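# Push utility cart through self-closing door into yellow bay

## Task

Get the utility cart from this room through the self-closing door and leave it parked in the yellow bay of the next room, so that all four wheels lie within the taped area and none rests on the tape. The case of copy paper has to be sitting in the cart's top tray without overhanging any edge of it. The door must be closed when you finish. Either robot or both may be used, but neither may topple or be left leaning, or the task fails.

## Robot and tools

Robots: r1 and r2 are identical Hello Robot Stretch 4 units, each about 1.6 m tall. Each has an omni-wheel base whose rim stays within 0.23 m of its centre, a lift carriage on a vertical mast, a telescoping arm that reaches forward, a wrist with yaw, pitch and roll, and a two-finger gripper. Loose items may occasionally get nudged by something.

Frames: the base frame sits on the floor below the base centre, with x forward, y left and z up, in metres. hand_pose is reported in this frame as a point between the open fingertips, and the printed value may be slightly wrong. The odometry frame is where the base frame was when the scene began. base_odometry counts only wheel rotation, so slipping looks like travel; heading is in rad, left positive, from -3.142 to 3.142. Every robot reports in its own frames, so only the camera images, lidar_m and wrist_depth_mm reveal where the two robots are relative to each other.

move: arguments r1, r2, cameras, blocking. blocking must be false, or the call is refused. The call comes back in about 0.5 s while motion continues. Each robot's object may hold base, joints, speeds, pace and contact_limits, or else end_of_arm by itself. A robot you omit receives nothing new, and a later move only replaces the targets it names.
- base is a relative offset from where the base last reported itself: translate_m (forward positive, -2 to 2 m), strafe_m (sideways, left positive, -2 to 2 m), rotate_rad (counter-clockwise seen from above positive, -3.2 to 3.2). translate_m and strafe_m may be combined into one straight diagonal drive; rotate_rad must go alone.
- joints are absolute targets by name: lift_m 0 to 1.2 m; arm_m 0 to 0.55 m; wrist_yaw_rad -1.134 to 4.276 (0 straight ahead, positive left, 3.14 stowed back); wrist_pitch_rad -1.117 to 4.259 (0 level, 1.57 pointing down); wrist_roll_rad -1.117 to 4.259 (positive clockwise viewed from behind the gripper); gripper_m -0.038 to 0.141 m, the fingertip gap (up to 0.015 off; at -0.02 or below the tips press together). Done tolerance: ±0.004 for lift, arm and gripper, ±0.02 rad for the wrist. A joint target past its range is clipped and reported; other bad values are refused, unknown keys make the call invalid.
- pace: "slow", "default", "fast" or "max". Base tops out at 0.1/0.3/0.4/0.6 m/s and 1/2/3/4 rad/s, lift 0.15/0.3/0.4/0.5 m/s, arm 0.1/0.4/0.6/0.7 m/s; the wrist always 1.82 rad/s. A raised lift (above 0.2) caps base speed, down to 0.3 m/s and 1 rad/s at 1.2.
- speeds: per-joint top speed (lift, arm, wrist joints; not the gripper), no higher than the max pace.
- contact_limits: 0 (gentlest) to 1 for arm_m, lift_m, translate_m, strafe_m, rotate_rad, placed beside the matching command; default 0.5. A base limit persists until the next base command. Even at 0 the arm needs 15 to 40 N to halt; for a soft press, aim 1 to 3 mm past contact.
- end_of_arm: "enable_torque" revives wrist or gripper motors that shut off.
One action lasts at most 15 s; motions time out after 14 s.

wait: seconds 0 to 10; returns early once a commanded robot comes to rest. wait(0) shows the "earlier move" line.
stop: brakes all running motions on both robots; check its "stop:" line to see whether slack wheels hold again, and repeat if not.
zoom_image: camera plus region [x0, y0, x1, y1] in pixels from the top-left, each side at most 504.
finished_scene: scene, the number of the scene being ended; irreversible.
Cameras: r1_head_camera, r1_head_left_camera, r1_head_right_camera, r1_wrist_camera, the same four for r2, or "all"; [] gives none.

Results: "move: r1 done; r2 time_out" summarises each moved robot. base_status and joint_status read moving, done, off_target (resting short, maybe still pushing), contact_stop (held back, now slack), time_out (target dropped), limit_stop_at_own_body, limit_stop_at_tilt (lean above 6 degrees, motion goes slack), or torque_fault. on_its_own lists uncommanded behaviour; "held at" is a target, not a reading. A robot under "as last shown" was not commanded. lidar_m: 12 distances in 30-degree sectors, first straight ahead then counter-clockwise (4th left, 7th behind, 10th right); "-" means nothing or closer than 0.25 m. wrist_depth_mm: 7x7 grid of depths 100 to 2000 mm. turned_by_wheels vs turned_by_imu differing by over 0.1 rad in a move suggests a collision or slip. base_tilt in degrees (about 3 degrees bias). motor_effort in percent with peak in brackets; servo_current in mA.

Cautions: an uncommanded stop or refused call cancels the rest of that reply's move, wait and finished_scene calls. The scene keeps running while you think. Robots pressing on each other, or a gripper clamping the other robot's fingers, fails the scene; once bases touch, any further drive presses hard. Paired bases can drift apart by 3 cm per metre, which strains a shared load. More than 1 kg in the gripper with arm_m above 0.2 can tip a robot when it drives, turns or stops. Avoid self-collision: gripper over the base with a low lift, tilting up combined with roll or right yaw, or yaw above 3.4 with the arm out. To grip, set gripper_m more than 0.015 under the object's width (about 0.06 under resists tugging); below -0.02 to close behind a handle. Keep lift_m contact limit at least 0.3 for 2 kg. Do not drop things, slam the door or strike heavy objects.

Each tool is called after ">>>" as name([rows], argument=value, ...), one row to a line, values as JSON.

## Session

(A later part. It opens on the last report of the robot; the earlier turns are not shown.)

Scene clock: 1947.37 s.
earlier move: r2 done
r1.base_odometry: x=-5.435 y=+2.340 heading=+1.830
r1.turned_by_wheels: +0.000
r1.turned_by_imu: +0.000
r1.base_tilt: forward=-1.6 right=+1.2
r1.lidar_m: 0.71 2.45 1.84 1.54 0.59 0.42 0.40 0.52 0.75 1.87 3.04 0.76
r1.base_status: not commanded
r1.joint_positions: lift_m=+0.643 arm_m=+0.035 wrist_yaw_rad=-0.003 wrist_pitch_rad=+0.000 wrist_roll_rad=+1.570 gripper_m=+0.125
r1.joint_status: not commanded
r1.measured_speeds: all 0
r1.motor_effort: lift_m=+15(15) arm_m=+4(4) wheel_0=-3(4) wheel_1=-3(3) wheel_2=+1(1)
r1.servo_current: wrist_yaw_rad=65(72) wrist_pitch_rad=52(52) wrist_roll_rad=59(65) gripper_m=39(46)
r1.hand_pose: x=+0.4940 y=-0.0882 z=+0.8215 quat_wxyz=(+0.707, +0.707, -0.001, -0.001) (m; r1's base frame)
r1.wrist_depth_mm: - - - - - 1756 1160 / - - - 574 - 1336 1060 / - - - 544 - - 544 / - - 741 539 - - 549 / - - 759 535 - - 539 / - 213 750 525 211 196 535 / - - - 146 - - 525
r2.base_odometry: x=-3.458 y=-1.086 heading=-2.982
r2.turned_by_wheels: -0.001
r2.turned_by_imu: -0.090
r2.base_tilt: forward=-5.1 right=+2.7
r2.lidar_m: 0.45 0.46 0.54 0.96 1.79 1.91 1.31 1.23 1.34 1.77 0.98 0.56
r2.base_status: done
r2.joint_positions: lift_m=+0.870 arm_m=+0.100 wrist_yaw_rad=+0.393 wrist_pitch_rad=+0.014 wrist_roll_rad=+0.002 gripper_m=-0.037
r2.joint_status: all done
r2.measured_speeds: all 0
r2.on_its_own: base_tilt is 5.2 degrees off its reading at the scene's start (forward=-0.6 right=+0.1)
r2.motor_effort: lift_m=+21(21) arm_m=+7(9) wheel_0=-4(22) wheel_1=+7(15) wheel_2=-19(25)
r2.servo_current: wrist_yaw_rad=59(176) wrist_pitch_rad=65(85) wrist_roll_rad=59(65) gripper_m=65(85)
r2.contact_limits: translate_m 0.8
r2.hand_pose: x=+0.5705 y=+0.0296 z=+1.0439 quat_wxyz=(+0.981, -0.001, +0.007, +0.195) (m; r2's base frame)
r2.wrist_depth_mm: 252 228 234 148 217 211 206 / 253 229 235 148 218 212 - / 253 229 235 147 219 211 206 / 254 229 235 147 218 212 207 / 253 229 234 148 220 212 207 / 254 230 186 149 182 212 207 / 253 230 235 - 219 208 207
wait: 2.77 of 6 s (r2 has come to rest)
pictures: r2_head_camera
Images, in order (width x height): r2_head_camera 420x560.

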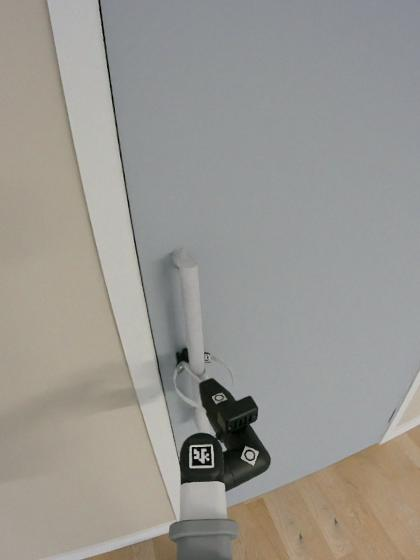

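>>> move(r2={"base":{"translate_m":-0.04},"pace":"slow"}, blocking=false, cameras=[])

>>> wait(seconds=3, cameras=["r2_head_camera"])

>>> zoom_image(camera="r2_head_camera", region=[80, 200, 280, 500])

Scene clock: 1952.33 s.
move: r2 moving
r1: as last shown
r1.base_tilt: forward=-1.6 right=+1.3
r1.lidar_m: 0.70 2.48 1.86 1.54 0.59 0.42 0.40 0.53 0.78 1.89 3.04 0.76
r1.motor_effort: lift_m=+15(15) arm_m=+4(4) wheel_0=-4(4) wheel_1=-3(3) wheel_2=+1(1)
r1.servo_current: wrist_yaw_rad=59(59) wrist_pitch_rad=46(46) wrist_roll_rad=39(52) gripper_m=39(46)
r1.wrist_depth_mm: - - - - - 1661 1160 / - - - 569 - 1336 1060 / - - - 544 - - 549 / - - 741 544 - - 554 / - - 759 535 - - 539 / - 214 768 530 211 197 535 / - - - 146 - - 525
r2.base_odometry: x=-3.447 y=-1.084 heading=-2.982
r2.turned_by_wheels: -0.001
r2.turned_by_imu: -0.012
r2.base_tilt: forward=-4.6 right=+2.3
r2.lidar_m: 0.45 0.47 0.57 0.96 1.78 2.02 1.46 1.43 1.52 2.04 1.05 0.56
r2.base_status: translate_m moving
r2.joint_positions: lift_m=+0.870 arm_m=+0.100 wrist_yaw_rad=+0.393 wrist_pitch_rad=+0.014 wrist_roll_rad=+0.002 gripper_m=-0.037
r2.joint_status: not commanded
r2.measured_speeds: translate_m=-0.049 strafe_m=+0.000 rotate_rad=+0.001 lift_m=+0.000 arm_m=+0.000 wrist_yaw_rad=+0.000 wrist_pitch_rad=+0.000 wrist_roll_rad=+0.000
r2.on_its_own: base_tilt is 4.6 degrees off its reading at the scene's start (forward=-0.6 right=+0.1)
r2.motor_effort: lift_m=+21(21) arm_m=+7(8) wheel_0=-5(9) wheel_1=-2(7) wheel_2=-3(17)
r2.servo_current: wrist_yaw_rad=59(65) wrist_pitch_rad=72(78) wrist_roll_rad=59(59) gripper_m=65(78)
r2.hand_pose: x=+0.5706 y=+0.0296 z=+1.0439 quat_wxyz=(+0.981, -0.001, +0.007, +0.195) (m; r2's base frame)
r2.wrist_depth_mm: 250 228 233 146 220 212 208 / 252 228 233 148 219 212 207 / 251 227 234 148 220 212 208 / 252 227 236 147 220 212 208 / 252 229 235 147 220 213 208 / 252 229 184 148 181 213 208 / 252 227 233 - 220 210 208
pictures: none
No camera images: "cameras" was empty.

Scene clock: 1953.40 s.
earlier move: r2 done
r1.base_odometry: x=-5.435 y=+2.340 heading=+1.830
r1.turned_by_wheels: +0.000
r1.turned_by_imu: +0.000
r1.base_tilt: forward=-1.6 right=+1.2
r1.lidar_m: 0.71 2.46 1.85 1.55 0.59 0.42 0.39 0.52 0.74 1.88 3.04 0.77
r1.base_status: not commanded
r1.joint_positions: lift_m=+0.643 arm_m=+0.035 wrist_yaw_rad=-0.003 wrist_pitch_rad=+0.000 wrist_roll_rad=+1.570 gripper_m=+0.125
r1.joint_status: not commanded
r1.measured_speeds: all 0
r1.motor_effort: lift_m=+15(15) arm_m=+4(4) wheel_0=-3(4) wheel_1=-3(3) wheel_2=+1(1)
r1.servo_current: wrist_yaw_rad=33(65) wrist_pitch_rad=33(46) wrist_roll_rad=46(59) gripper_m=39(52)
r1.hand_pose: x=+0.4940 y=-0.0882 z=+0.8215 quat_wxyz=(+0.707, +0.707, -0.001, -0.001) (m; r1's base frame)
r1.wrist_depth_mm: - - - - - 1756 1138 / - - - 574 - 1336 1060 / - - - 549 - - 549 / - - 741 539 - - 544 / - - 750 535 - - 535 / - 213 768 525 211 197 535 / - - - 146 - - 525
r2.base_odometry: x=-3.419 y=-1.080 heading=-2.982
r2.turned_by_wheels: +0.000
r2.turned_by_imu: -0.013
r2.base_tilt: forward=-3.3 right=+1.5
r2.lidar_m: 0.45 0.48 0.57 0.96 1.79 2.06 2.17 2.08 2.20 2.96 1.09 0.61
r2.base_status: done
r2.joint_positions: lift_m=+0.870 arm_m=+0.100 wrist_yaw_rad=+0.393 wrist_pitch_rad=+0.014 wrist_roll_rad=+0.002 gripper_m=-0.037
r2.joint_status: not commanded
r2.measured_speeds: all 0
r2.on_its_own: base_tilt is 3.0 degrees off its reading at the scene's start (forward=-0.6 right=+0.1)
r2.motor_effort: lift_m=+21(21) arm_m=+7(8) wheel_0=-3(9) wheel_1=-2(7) wheel_2=-4(17)
r2.servo_current: wrist_yaw_rad=46(65) wrist_pitch_rad=72(85) wrist_roll_rad=52(59) gripper_m=65(78)
r2.hand_pose: x=+0.5706 y=+0.0296 z=+1.0439 quat_wxyz=(+0.981, -0.001, +0.007, +0.195) (m; r2's base frame)
r2.wrist_depth_mm: 246 224 232 146 219 212 209 / 245 224 233 147 220 213 - / 247 225 233 145 220 213 209 / 247 225 233 147 220 213 209 / 247 226 232 147 220 213 211 / 249 226 184 148 180 213 211 / 248 224 233 - 220 212 210
wait: 1.07 of 3 s (r2 has come to rest)
pictures: r2_head_camera
Images, in order (width x height): r2_head_camera 420x560.

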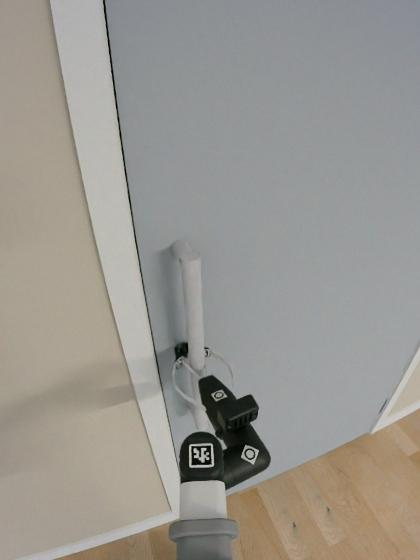

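Scaled by 1.680 from the camera's 420x560 image, which has a finer 1200x1600 frame.

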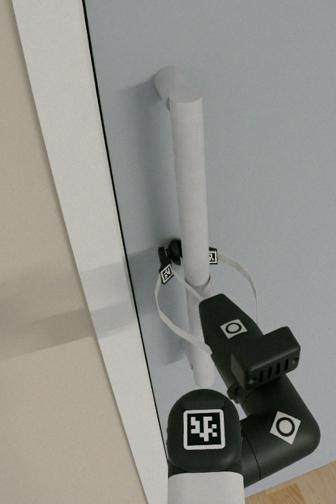

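>>> move(r2={"base":{"translate_m":-0.035},"pace":"slow"}, blocking=false, cameras=[])

>>> wait(seconds=2, cameras=[])

>>> move(r2={"joints":{"gripper_m":0.1}}, blocking=false, cameras=[])

>>> wait(seconds=2.5, cameras=["r2_head_camera","r2_wrist_camera"])

Scene clock: 1958.30 s.
move: r2 moving
r1: as last shown
r1.lidar_m: 0.70 2.48 1.85 1.50 0.58 0.43 0.40 0.51 0.77 1.85 3.06 0.77
r1.motor_effort: lift_m=+15(15) arm_m=+4(4) wheel_0=-4(4) wheel_1=-3(3) wheel_2=+0(1)
r1.servo_current: wrist_yaw_rad=39(59) wrist_pitch_rad=39(46) wrist_roll_rad=46(65) gripper_m=33(46)
r1.wrist_depth_mm: - - - - - 1756 1138 / - - - 574 - 1366 1060 / - - - 549 - - 549 / - - 741 530 - - 544 / - - 759 535 - - 535 / - 213 759 525 211 196 530 / - - - 146 - - 530
r2.base_odometry: x=-3.407 y=-1.078 heading=-2.983
r2.turned_by_wheels: +0.000
r2.turned_by_imu: -0.010
r2.base_tilt: forward=-2.7 right=+1.2
r2.lidar_m: 0.48 0.50 0.58 0.96 1.78 2.04 2.82 2.65 2.86 2.95 1.14 0.61
r2.base_status: translate_m moving
r2.joint_positions: lift_m=+0.870 arm_m=+0.100 wrist_yaw_rad=+0.393 wrist_pitch_rad=+0.009 wrist_roll_rad=+0.002 gripper_m=-0.037
r2.joint_status: not commanded
r2.measured_speeds: translate_m=-0.048 strafe_m=+0.000 rotate_rad=+0.000 lift_m=+0.000 arm_m=+0.000 wrist_yaw_rad=+0.000 wrist_pitch_rad=-0.032 wrist_roll_rad=+0.000
r2.motor_effort: lift_m=+21(21) arm_m=+7(7) wheel_0=-4(6) wheel_1=-2(3) wheel_2=-1(4)
r2.servo_current: wrist_yaw_rad=65(65) wrist_pitch_rad=46(78) wrist_roll_rad=46(52) gripper_m=65(72)
r2.hand_pose: x=+0.5706 y=+0.0296 z=+1.0454 quat_wxyz=(+0.981, +0.000, +0.004, +0.195) (m; r2's base frame)
r2.wrist_depth_mm: 245 224 232 146 219 213 209 / 244 224 231 147 220 214 - / 245 224 232 147 220 214 211 / 245 225 233 145 220 214 210 / 245 224 232 148 220 215 211 / 246 224 184 148 179 215 211 / 246 224 233 - 220 213 212
pictures: none
No camera images: "cameras" was empty.

Scene clock: 1959.27 s.
earlier move: r2 done
r1.base_odometry: x=-5.435 y=+2.340 heading=+1.830
r1.turned_by_wheels: +0.000
r1.turned_by_imu: +0.000
r1.base_tilt: forward=-1.6 right=+1.3
r1.lidar_m: 0.71 2.50 1.84 1.56 0.60 0.43 0.40 0.52 0.74 1.87 3.05 0.79
r1.base_status: not commanded
r1.joint_positions: lift_m=+0.643 arm_m=+0.035 wrist_yaw_rad=-0.003 wrist_pitch_rad=+0.000 wrist_roll_rad=+1.570 gripper_m=+0.125
r1.joint_status: not commanded
r1.measured_speeds: all 0
r1.motor_effort: lift_m=+15(15) arm_m=+4(4) wheel_0=-4(4) wheel_1=-3(3) wheel_2=+1(1)
r1.servo_current: wrist_yaw_rad=52(78) wrist_pitch_rad=39(52) wrist_roll_rad=46(65) gripper_m=39(46)
r1.hand_pose: x=+0.4940 y=-0.0882 z=+0.8215 quat_wxyz=(+0.707, +0.707, -0.001, -0.001) (m; r1's base frame)
r1.wrist_depth_mm: - - - - - 1808 1138 / - - - 569 - 1366 1042 / - - - 549 - - 549 / - - 732 539 - - 544 / - - 750 535 - - 535 / - 213 768 525 211 196 530 / - - - 146 - - 525
r2.base_odometry: x=-3.384 y=-1.074 heading=-2.983
r2.turned_by_wheels: +0.000
r2.turned_by_imu: -0.013
r2.base_tilt: forward=-1.7 right=+0.6
r2.lidar_m: 0.47 0.51 0.60 0.98 1.76 1.98 3.32 5.27 3.60 2.96 1.22 0.66
r2.base_status: done
r2.joint_positions: lift_m=+0.870 arm_m=+0.100 wrist_yaw_rad=+0.394 wrist_pitch_rad=+0.001 wrist_roll_rad=+0.002 gripper_m=-0.037
r2.joint_status: not commanded
r2.measured_speeds: all 0
r2.motor_effort: lift_m=+20(21) arm_m=+7(7) wheel_0=-4(8) wheel_1=-2(4) wheel_2=-5(7)
r2.servo_current: wrist_yaw_rad=52(65) wrist_pitch_rad=39(78) wrist_roll_rad=46(59) gripper_m=65(72)
r2.hand_pose: x=+0.5706 y=+0.0299 z=+1.0479 quat_wxyz=(+0.981, +0.001, +0.000, +0.196) (m; r2's base frame)
r2.wrist_depth_mm: 243 223 232 148 220 216 212 / 242 224 231 145 221 216 212 / 243 223 232 148 221 216 213 / 242 224 234 148 221 216 213 / 242 223 232 147 221 216 212 / 243 224 182 149 180 216 213 / 242 221 233 - 220 213 213
wait: 0.97 of 2 s (r2 has come to rest)
pictures: none
No camera images: "cameras" was empty.

Scene clock: 1959.77 s.
move: r2 moving
r1: as last shown
r1.lidar_m: 0.72 2.46 1.85 1.54 0.58 0.42 0.40 0.52 0.75 1.90 3.04 0.78
r1.motor_effort: lift_m=+15(15) arm_m=+4(4) wheel_0=-4(5) wheel_1=-3(3) wheel_2=+1(1)
r1.servo_current: wrist_yaw_rad=59(65) wrist_pitch_rad=33(46) wrist_roll_rad=46(65) gripper_m=46(46)
r1.wrist_depth_mm: - - - - - 1756 1160 / - - - 574 - 1336 1042 / - - - 544 - - 554 / - - 750 539 - - 549 / - - 750 539 - - 539 / - 213 759 525 211 196 530 / - - - 146 - - 525
r2.base_odometry: x=-3.384 y=-1.074 heading=-2.983
r2.turned_by_wheels: +0.000
r2.turned_by_imu: +0.000
r2.base_tilt: forward=-1.8 right=+0.7
r2.lidar_m: 0.45 0.50 0.60 0.97 1.77 2.03 3.28 4.67 3.55 2.99 1.23 0.65
r2.base_status: not commanded
r2.joint_positions: lift_m=+0.870 arm_m=+0.100 wrist_yaw_rad=+0.394 wrist_pitch_rad=+0.001 wrist_roll_rad=+0.002 gripper_m=-0.012
r2.joint_status: gripper_m moving
r2.measured_speeds: all 0
r2.motor_effort: lift_m=+19(20) arm_m=+7(7) wheel_0=-4(5) wheel_1=-1(2) wheel_2=-4(5)
r2.servo_current: wrist_yaw_rad=52(65) wrist_pitch_rad=39(46) wrist_roll_rad=52(59) gripper_m=124(124)
r2.hand_pose: x=+0.5706 y=+0.0299 z=+1.0479 quat_wxyz=(+0.981, +0.001, +0.000, +0.196) (m; r2's base frame)
r2.wrist_depth_mm: 248 226 235 152 224 220 216 / 247 227 236 150 224 220 216 / 247 227 236 150 225 220 216 / 246 228 236 150 225 220 216 / 246 228 235 150 225 220 216 / 248 228 187 150 184 220 217 / 247 225 236 - 225 219 216
pictures: none
No camera images: "cameras" was empty.

Scene clock: 1961.30 s.
earlier move: r2 done
r1.base_odometry: x=-5.435 y=+2.340 heading=+1.830
r1.turned_by_wheels: +0.000
r1.turned_by_imu: +0.000
r1.base_tilt: forward=-1.6 right=+1.2
r1.lidar_m: 0.72 2.48 1.84 1.52 0.58 0.44 0.40 0.51 0.75 1.90 3.04 0.77
r1.base_status: not commanded
r1.joint_positions: lift_m=+0.643 arm_m=+0.035 wrist_yaw_rad=-0.003 wrist_pitch_rad=+0.000 wrist_roll_rad=+1.570 gripper_m=+0.125
r1.joint_status: not commanded
r1.measured_speeds: all 0
r1.motor_effort: lift_m=+15(15) arm_m=+4(4) wheel_0=-3(5) wheel_1=-3(3) wheel_2=+1(1)
r1.servo_current: wrist_yaw_rad=52(65) wrist_pitch_rad=46(52) wrist_roll_rad=39(65) gripper_m=46(52)
r1.hand_pose: x=+0.4940 y=-0.0882 z=+0.8215 quat_wxyz=(+0.707, +0.707, -0.001, -0.001) (m; r1's base frame)
r1.wrist_depth_mm: - - - - - 1756 1160 / - - - 574 - 1366 1060 / - - - 554 - - 549 / - - 741 539 - - 549 / - - 759 535 - - 530 / - 213 759 521 211 197 530 / - - - 146 - - 525
r2.base_odometry: x=-3.384 y=-1.074 heading=-2.983
r2.turned_by_wheels: +0.000
r2.turned_by_imu: +0.000
r2.base_tilt: forward=-2.0 right=+0.8
r2.lidar_m: 0.50 0.52 0.57 0.98 1.78 1.99 3.31 4.09 3.58 2.98 1.21 0.65
r2.base_status: not commanded
r2.joint_positions: lift_m=+0.870 arm_m=+0.100 wrist_yaw_rad=+0.394 wrist_pitch_rad=+0.001 wrist_roll_rad=+0.002 gripper_m=+0.100
r2.joint_status: all done
r2.measured_speeds: all 0
r2.motor_effort: lift_m=+19(20) arm_m=+7(7) wheel_0=-4(5) wheel_1=-1(2) wheel_2=-5(6)
r2.servo_current: wrist_yaw_rad=46(65) wrist_pitch_rad=46(46) wrist_roll_rad=33(65) gripper_m=52(124)
r2.hand_pose: x=+0.5706 y=+0.0299 z=+1.0479 quat_wxyz=(+0.981, +0.001, +0.000, +0.196) (m; r2's base frame)
r2.wrist_depth_mm: 251 232 239 154 229 224 220 / 251 230 240 154 229 224 220 / 251 231 240 154 229 224 220 / 251 231 240 156 229 224 220 / 251 231 239 154 229 224 220 / 251 232 194 154 227 224 220 / 251 232 241 - 229 223 220
wait: 1.53 of 2.5 s (r2 has come to rest)
pictures: r2_head_camera, r2_wrist_camera
Images, in order (width x height): r2_head_camera 420x560, r2_wrist_camera 616x392.

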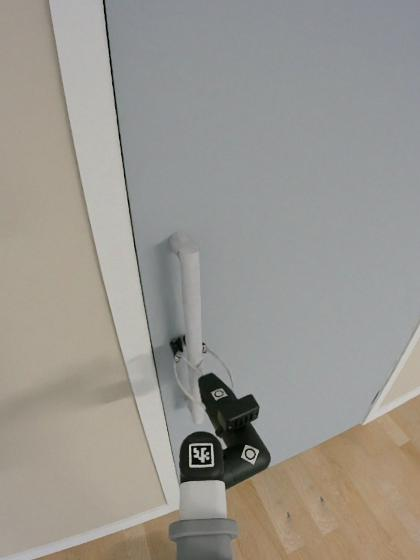

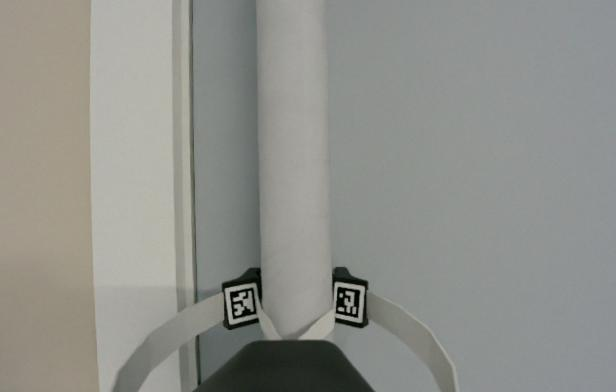

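>>> move(r2={"base":{"translate_m":-0.27,"strafe_m":-0.112},"joints":{"gripper_m":0.12},"pace":"slow"}, blocking=false, cameras=[])

>>> wait(seconds=6, cameras=["r2_head_camera","r1_head_right_camera","r1_head_left_camera","r1_head_camera"])

>>> zoom_image(camera="r1_head_left_camera", region=[160, 240, 340, 430])

>>> zoom_image(camera="r2_head_camera", region=[0, 0, 420, 500])

Scene clock: 1968.23 s.
move: r2 moving
r1: as last shown
r1.base_tilt: forward=-1.6 right=+1.3
r1.lidar_m: 0.70 2.48 1.85 1.51 0.56 0.42 0.40 0.52 0.76 1.90 3.03 0.76
r1.motor_effort: lift_m=+15(15) arm_m=+4(4) wheel_0=-4(4) wheel_1=-3(3) wheel_2=+1(1)
r1.servo_current: wrist_yaw_rad=52(65) wrist_pitch_rad=39(46) wrist_roll_rad=46(46) gripper_m=39(46)
r1.wrist_depth_mm: - - - - - 1708 1160 / - - - 580 - 1336 1042 / - - - 549 - - 554 / - - 750 539 - - 549 / - - 750 535 - - 535 / - 213 768 530 211 197 530 / - - - 146 - - 521
r2.base_odometry: x=-3.373 y=-1.067 heading=-2.984
r2.turned_by_wheels: -0.001
r2.turned_by_imu: -0.003
r2.base_tilt: forward=-1.3 right=+0.4
r2.lidar_m: 0.49 0.50 0.60 0.99 1.77 1.99 3.30 5.28 3.58 2.99 1.20 0.66
r2.base_status: translate_m moving; strafe_m moving
r2.joint_positions: lift_m=+0.870 arm_m=+0.100 wrist_yaw_rad=+0.394 wrist_pitch_rad=+0.000 wrist_roll_rad=+0.002 gripper_m=+0.108
r2.joint_status: gripper_m moving
r2.measured_speeds: translate_m=-0.049 strafe_m=-0.020 rotate_rad=+0.000 lift_m=+0.000 arm_m=+0.000 wrist_yaw_rad=+0.000 wrist_pitch_rad=-0.012 wrist_roll_rad=+0.000
r2.motor_effort: lift_m=+19(19) arm_m=+7(7) wheel_0=-9(9) wheel_1=-2(4) wheel_2=-3(5)
r2.servo_current: wrist_yaw_rad=46(59) wrist_pitch_rad=39(46) wrist_roll_rad=46(59) gripper_m=72(78)
r2.hand_pose: x=+0.5706 y=+0.0300 z=+1.0482 quat_wxyz=(+0.981, +0.001, +0.000, +0.196) (m; r2's base frame)
r2.wrist_depth_mm: 250 232 239 154 229 223 220 / 250 231 240 154 229 225 221 / 250 230 239 154 229 224 220 / 251 231 240 156 229 224 221 / 252 231 241 157 229 224 220 / 251 231 197 154 227 225 221 / 251 232 241 - 229 222 220
pictures: none
No camera images: "cameras" was empty.

Scene clock: 1971.87 s.
earlier move: r2 done
r1.base_odometry: x=-5.435 y=+2.340 heading=+1.830
r1.turned_by_wheels: +0.000
r1.turned_by_imu: +0.000
r1.base_tilt: forward=-1.5 right=+1.3
r1.lidar_m: 0.69 2.48 1.87 1.54 0.58 0.43 0.38 0.51 0.73 1.88 3.03 0.76
r1.base_status: not commanded
r1.joint_positions: lift_m=+0.643 arm_m=+0.035 wrist_yaw_rad=-0.003 wrist_pitch_rad=+0.000 wrist_roll_rad=+1.570 gripper_m=+0.125
r1.joint_status: not commanded
r1.measured_speeds: all 0
r1.motor_effort: lift_m=+15(15) arm_m=+4(4) wheel_0=-4(5) wheel_1=-3(3) wheel_2=+1(1)
r1.servo_current: wrist_yaw_rad=65(78) wrist_pitch_rad=46(46) wrist_roll_rad=52(65) gripper_m=46(52)
r1.hand_pose: x=+0.4940 y=-0.0882 z=+0.8215 quat_wxyz=(+0.707, +0.707, -0.001, -0.001) (m; r1's base frame)
r1.wrist_depth_mm: - - - - - 1756 1118 / - - - 574 - 1366 1060 / - - - 544 - - 559 / - - 732 544 - - 549 / - - 750 535 - - 539 / - 213 768 525 211 197 535 / - - - 146 - - 525
r2.base_odometry: x=-3.136 y=-0.921 heading=-2.983
r2.turned_by_wheels: +0.001
r2.turned_by_imu: +0.001
r2.base_tilt: forward=-0.7 right=+0.0
r2.lidar_m: 0.75 0.80 0.92 1.50 1.80 2.03 3.34 5.00 3.54 2.97 1.84 0.99
r2.base_status: done
r2.joint_positions: lift_m=+0.870 arm_m=+0.100 wrist_yaw_rad=+0.398 wrist_pitch_rad=-0.002 wrist_roll_rad=+0.002 gripper_m=+0.120
r2.joint_status: all done
r2.measured_speeds: all 0
r2.motor_effort: lift_m=+17(19) arm_m=+7(7) wheel_0=-3(11) wheel_1=-5(10) wheel_2=+6(9)
r2.servo_current: wrist_yaw_rad=59(59) wrist_pitch_rad=39(46) wrist_roll_rad=52(59) gripper_m=52(117)
r2.hand_pose: x=+0.5705 y=+0.0312 z=+1.0488 quat_wxyz=(+0.980, +0.001, -0.001, +0.198) (m; r2's base frame)
r2.wrist_depth_mm: - - 484 407 - - - / - - 488 407 - - - / - - 488 410 - - - / - - 492 413 - - - / - - 496 421 - - - / - 185 200 415 185 - - / - - - - - - -
wait: 3.63 of 6 s (r2 has come to rest)
pictures: r1_head_camera, r1_head_left_camera, r1_head_right_camera, r2_head_camera
Images, in order (width x height): r1_head_camera 420x560, r1_head_left_camera 420x672, r1_head_right_camera 420x672, r2_head_camera 420x560.

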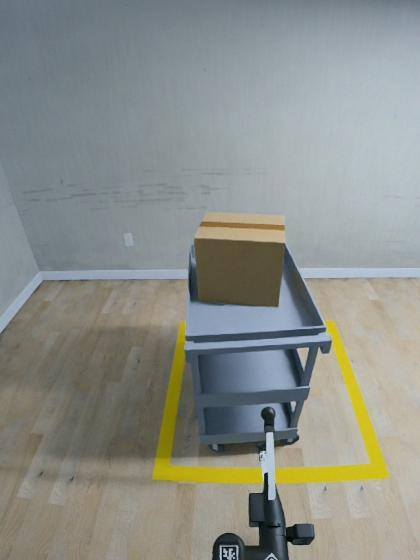

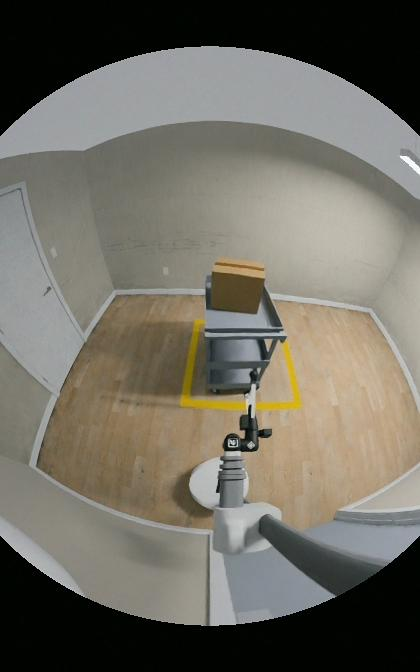

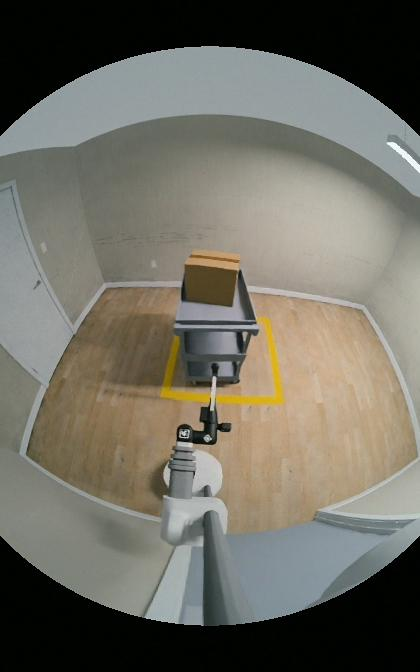

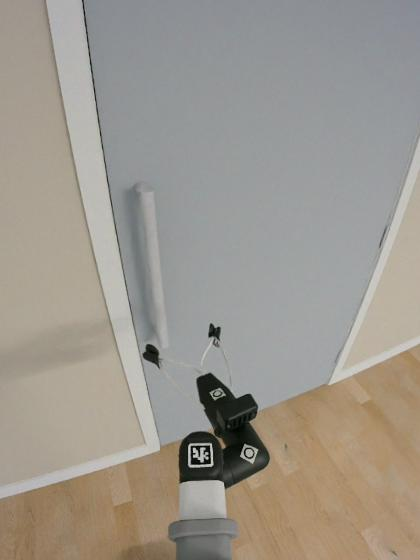

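Scaled by 2.653 from the camera's 420x672 image, which has a finer 600x960 frame.

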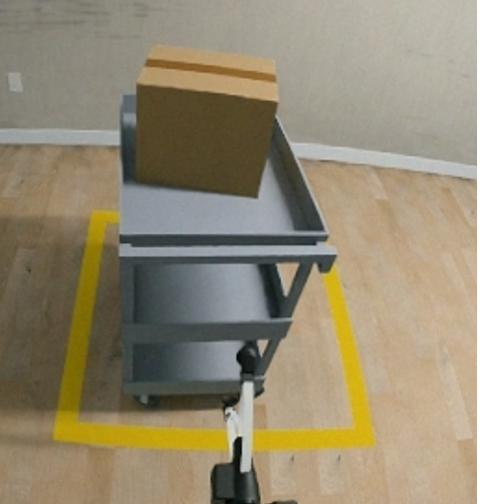

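Scaled by 1.008 from the camera's 420x560 image, which has a finer 1200x1600 frame.

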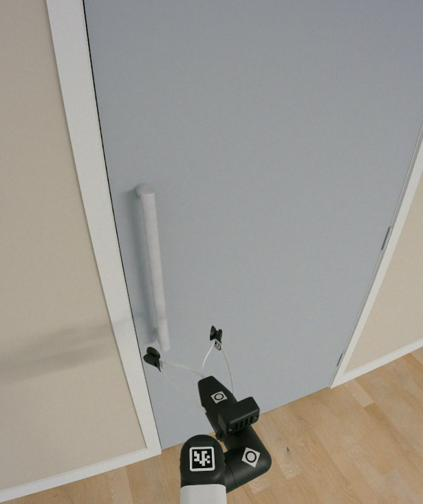

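>>> move(r1={"base":{"strafe_m":0.85}}, blocking=false, cameras=[])

>>> wait(seconds=7, cameras=["r1_head_right_camera","r1_head_camera"])

>>> zoom_image(camera="r1_head_right_camera", region=[200, 240, 400, 440])

Scene clock: 1982.63 s.
move: r1 moving
r1.base_odometry: x=-5.470 y=+2.331 heading=+1.830
r1.turned_by_wheels: +0.000
r1.turned_by_imu: +0.000
r1.base_tilt: forward=-1.6 right=+1.3
r1.lidar_m: 0.69 2.48 1.81 1.54 0.57 0.42 0.38 0.50 0.75 1.88 3.06 0.75
r1.base_status: strafe_m moving
r1.joint_positions: lift_m=+0.643 arm_m=+0.035 wrist_yaw_rad=-0.003 wrist_pitch_rad=+0.000 wrist_roll_rad=+1.570 gripper_m=+0.125
r1.joint_status: not commanded
r1.measured_speeds: translate_m=-0.001 strafe_m=+0.140 rotate_rad=+0.005 lift_m=+0.000 arm_m=+0.000 wrist_yaw_rad=+0.000 wrist_pitch_rad=+0.000 wrist_roll_rad=+0.000
r1.motor_effort: lift_m=+15(15) arm_m=+4(4) wheel_0=-11(11) wheel_1=+8(9) wheel_2=+0(1)
r1.servo_current: wrist_yaw_rad=39(65) wrist_pitch_rad=46(46) wrist_roll_rad=39(65) gripper_m=39(46)
r1.hand_pose: x=+0.4940 y=-0.0882 z=+0.8215 quat_wxyz=(+0.707, +0.707, -0.001, -0.001) (m; r1's base frame)
r1.wrist_depth_mm: - - - - - 1708 1138 / - - - 559 - 574 585 / - - - 554 - - - / - - 750 539 - - 544 / - - 750 535 - - 535 / - 213 768 525 211 196 535 / - - - 146 - 549 521
r2: as last shown
r2.turned_by_wheels: +0.000
r2.turned_by_imu: +0.000
r2.base_tilt: forward=-0.6 right=+0.1
r2.lidar_m: 0.76 0.78 0.92 1.47 1.79 2.02 3.35 5.00 3.57 2.96 1.84 0.99
r2.motor_effort: lift_m=+17(17) arm_m=+6(7) wheel_0=-3(4) wheel_1=-6(6) wheel_2=+6(7)
r2.servo_current: wrist_yaw_rad=46(52) wrist_pitch_rad=39(46) wrist_roll_rad=39(59) gripper_m=46(52)
r2.wrist_depth_mm: - - 484 407 - - - / - - 492 413 - - - / - - 492 413 - - - / - - 496 413 - - - / - - 492 418 - - - / - 186 201 415 186 - - / - - - - - - -
pictures: none
No camera images: "cameras" was empty.

Scene clock: 1986.30 s.
earlier move: r1 done
r1.base_odometry: x=-6.257 y=+2.122 heading=+1.830
r1.turned_by_wheels: +0.000
r1.turned_by_imu: +0.005
r1.base_tilt: forward=-1.5 right=+1.3
r1.lidar_m: 2.39 1.34 1.02 0.97 0.53 0.40 0.38 0.41 0.62 1.94 1.04 1.02
r1.base_status: done
r1.joint_positions: lift_m=+0.643 arm_m=+0.035 wrist_yaw_rad=-0.003 wrist_pitch_rad=+0.000 wrist_roll_rad=+1.570 gripper_m=+0.125
r1.joint_status: not commanded
r1.measured_speeds: all 0
r1.motor_effort: lift_m=+15(15) arm_m=+4(4) wheel_0=-1(12) wheel_1=+0(10) wheel_2=-1(2)
r1.servo_current: wrist_yaw_rad=52(65) wrist_pitch_rad=46(52) wrist_roll_rad=59(72) gripper_m=46(52)
r1.hand_pose: x=+0.4940 y=-0.0882 z=+0.8215 quat_wxyz=(+0.707, +0.707, -0.001, -0.001) (m; r1's base frame)
r1.wrist_depth_mm: - - - - - 1756 1138 / - - - - - 1708 1182 / - - - - - 1661 1182 / - - - - - 1756 1182 / - - - - - 1708 1205 / - 213 - - - 206 1205 / - - - 148 - 1756 1205
r2.base_odometry: x=-3.136 y=-0.921 heading=-2.983
r2.turned_by_wheels: +0.000
r2.turned_by_imu: +0.001
r2.base_tilt: forward=-0.7 right=+0.0
r2.lidar_m: 0.74 0.78 0.92 1.49 1.81 2.03 3.35 4.98 3.60 2.94 1.83 1.01
r2.base_status: not commanded
r2.joint_positions: lift_m=+0.870 arm_m=+0.100 wrist_yaw_rad=+0.398 wrist_pitch_rad=-0.002 wrist_roll_rad=+0.002 gripper_m=+0.120
r2.joint_status: not commanded
r2.measured_speeds: all 0
r2.motor_effort: lift_m=+17(17) arm_m=+6(7) wheel_0=-4(4) wheel_1=-5(6) wheel_2=+6(7)
r2.servo_current: wrist_yaw_rad=52(65) wrist_pitch_rad=39(46) wrist_roll_rad=46(59) gripper_m=52(59)
r2.hand_pose: x=+0.5705 y=+0.0312 z=+1.0488 quat_wxyz=(+0.980, +0.001, -0.001, +0.198) (m; r2's base frame)
r2.wrist_depth_mm: - - 488 407 - - - / - - 488 410 - - - / - - 488 413 - - - / - - 496 413 - - - / - - 492 418 - - - / - 185 200 415 185 - - / - - - - - - -
wait: 3.67 of 7 s (r1 has come to rest)
pictures: r1_head_camera, r1_head_right_camera
Images, in order (width x height): r1_head_camera 420x560, r1_head_right_camera 420x672.

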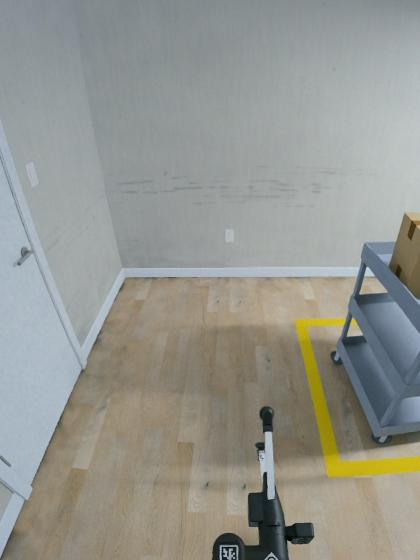

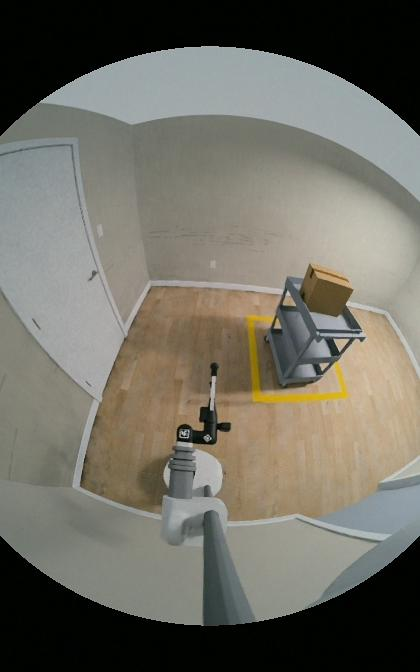

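Scaled by 2.520 from the camera's 420x672 image, which has a finer 600x960 frame.

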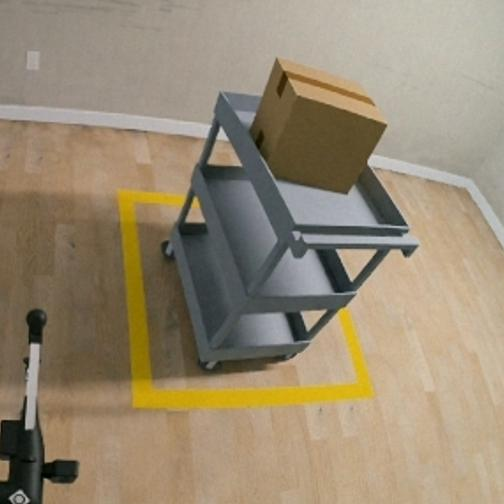

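>>> finished_scene(scene=2)

The scene is finished: the task was done.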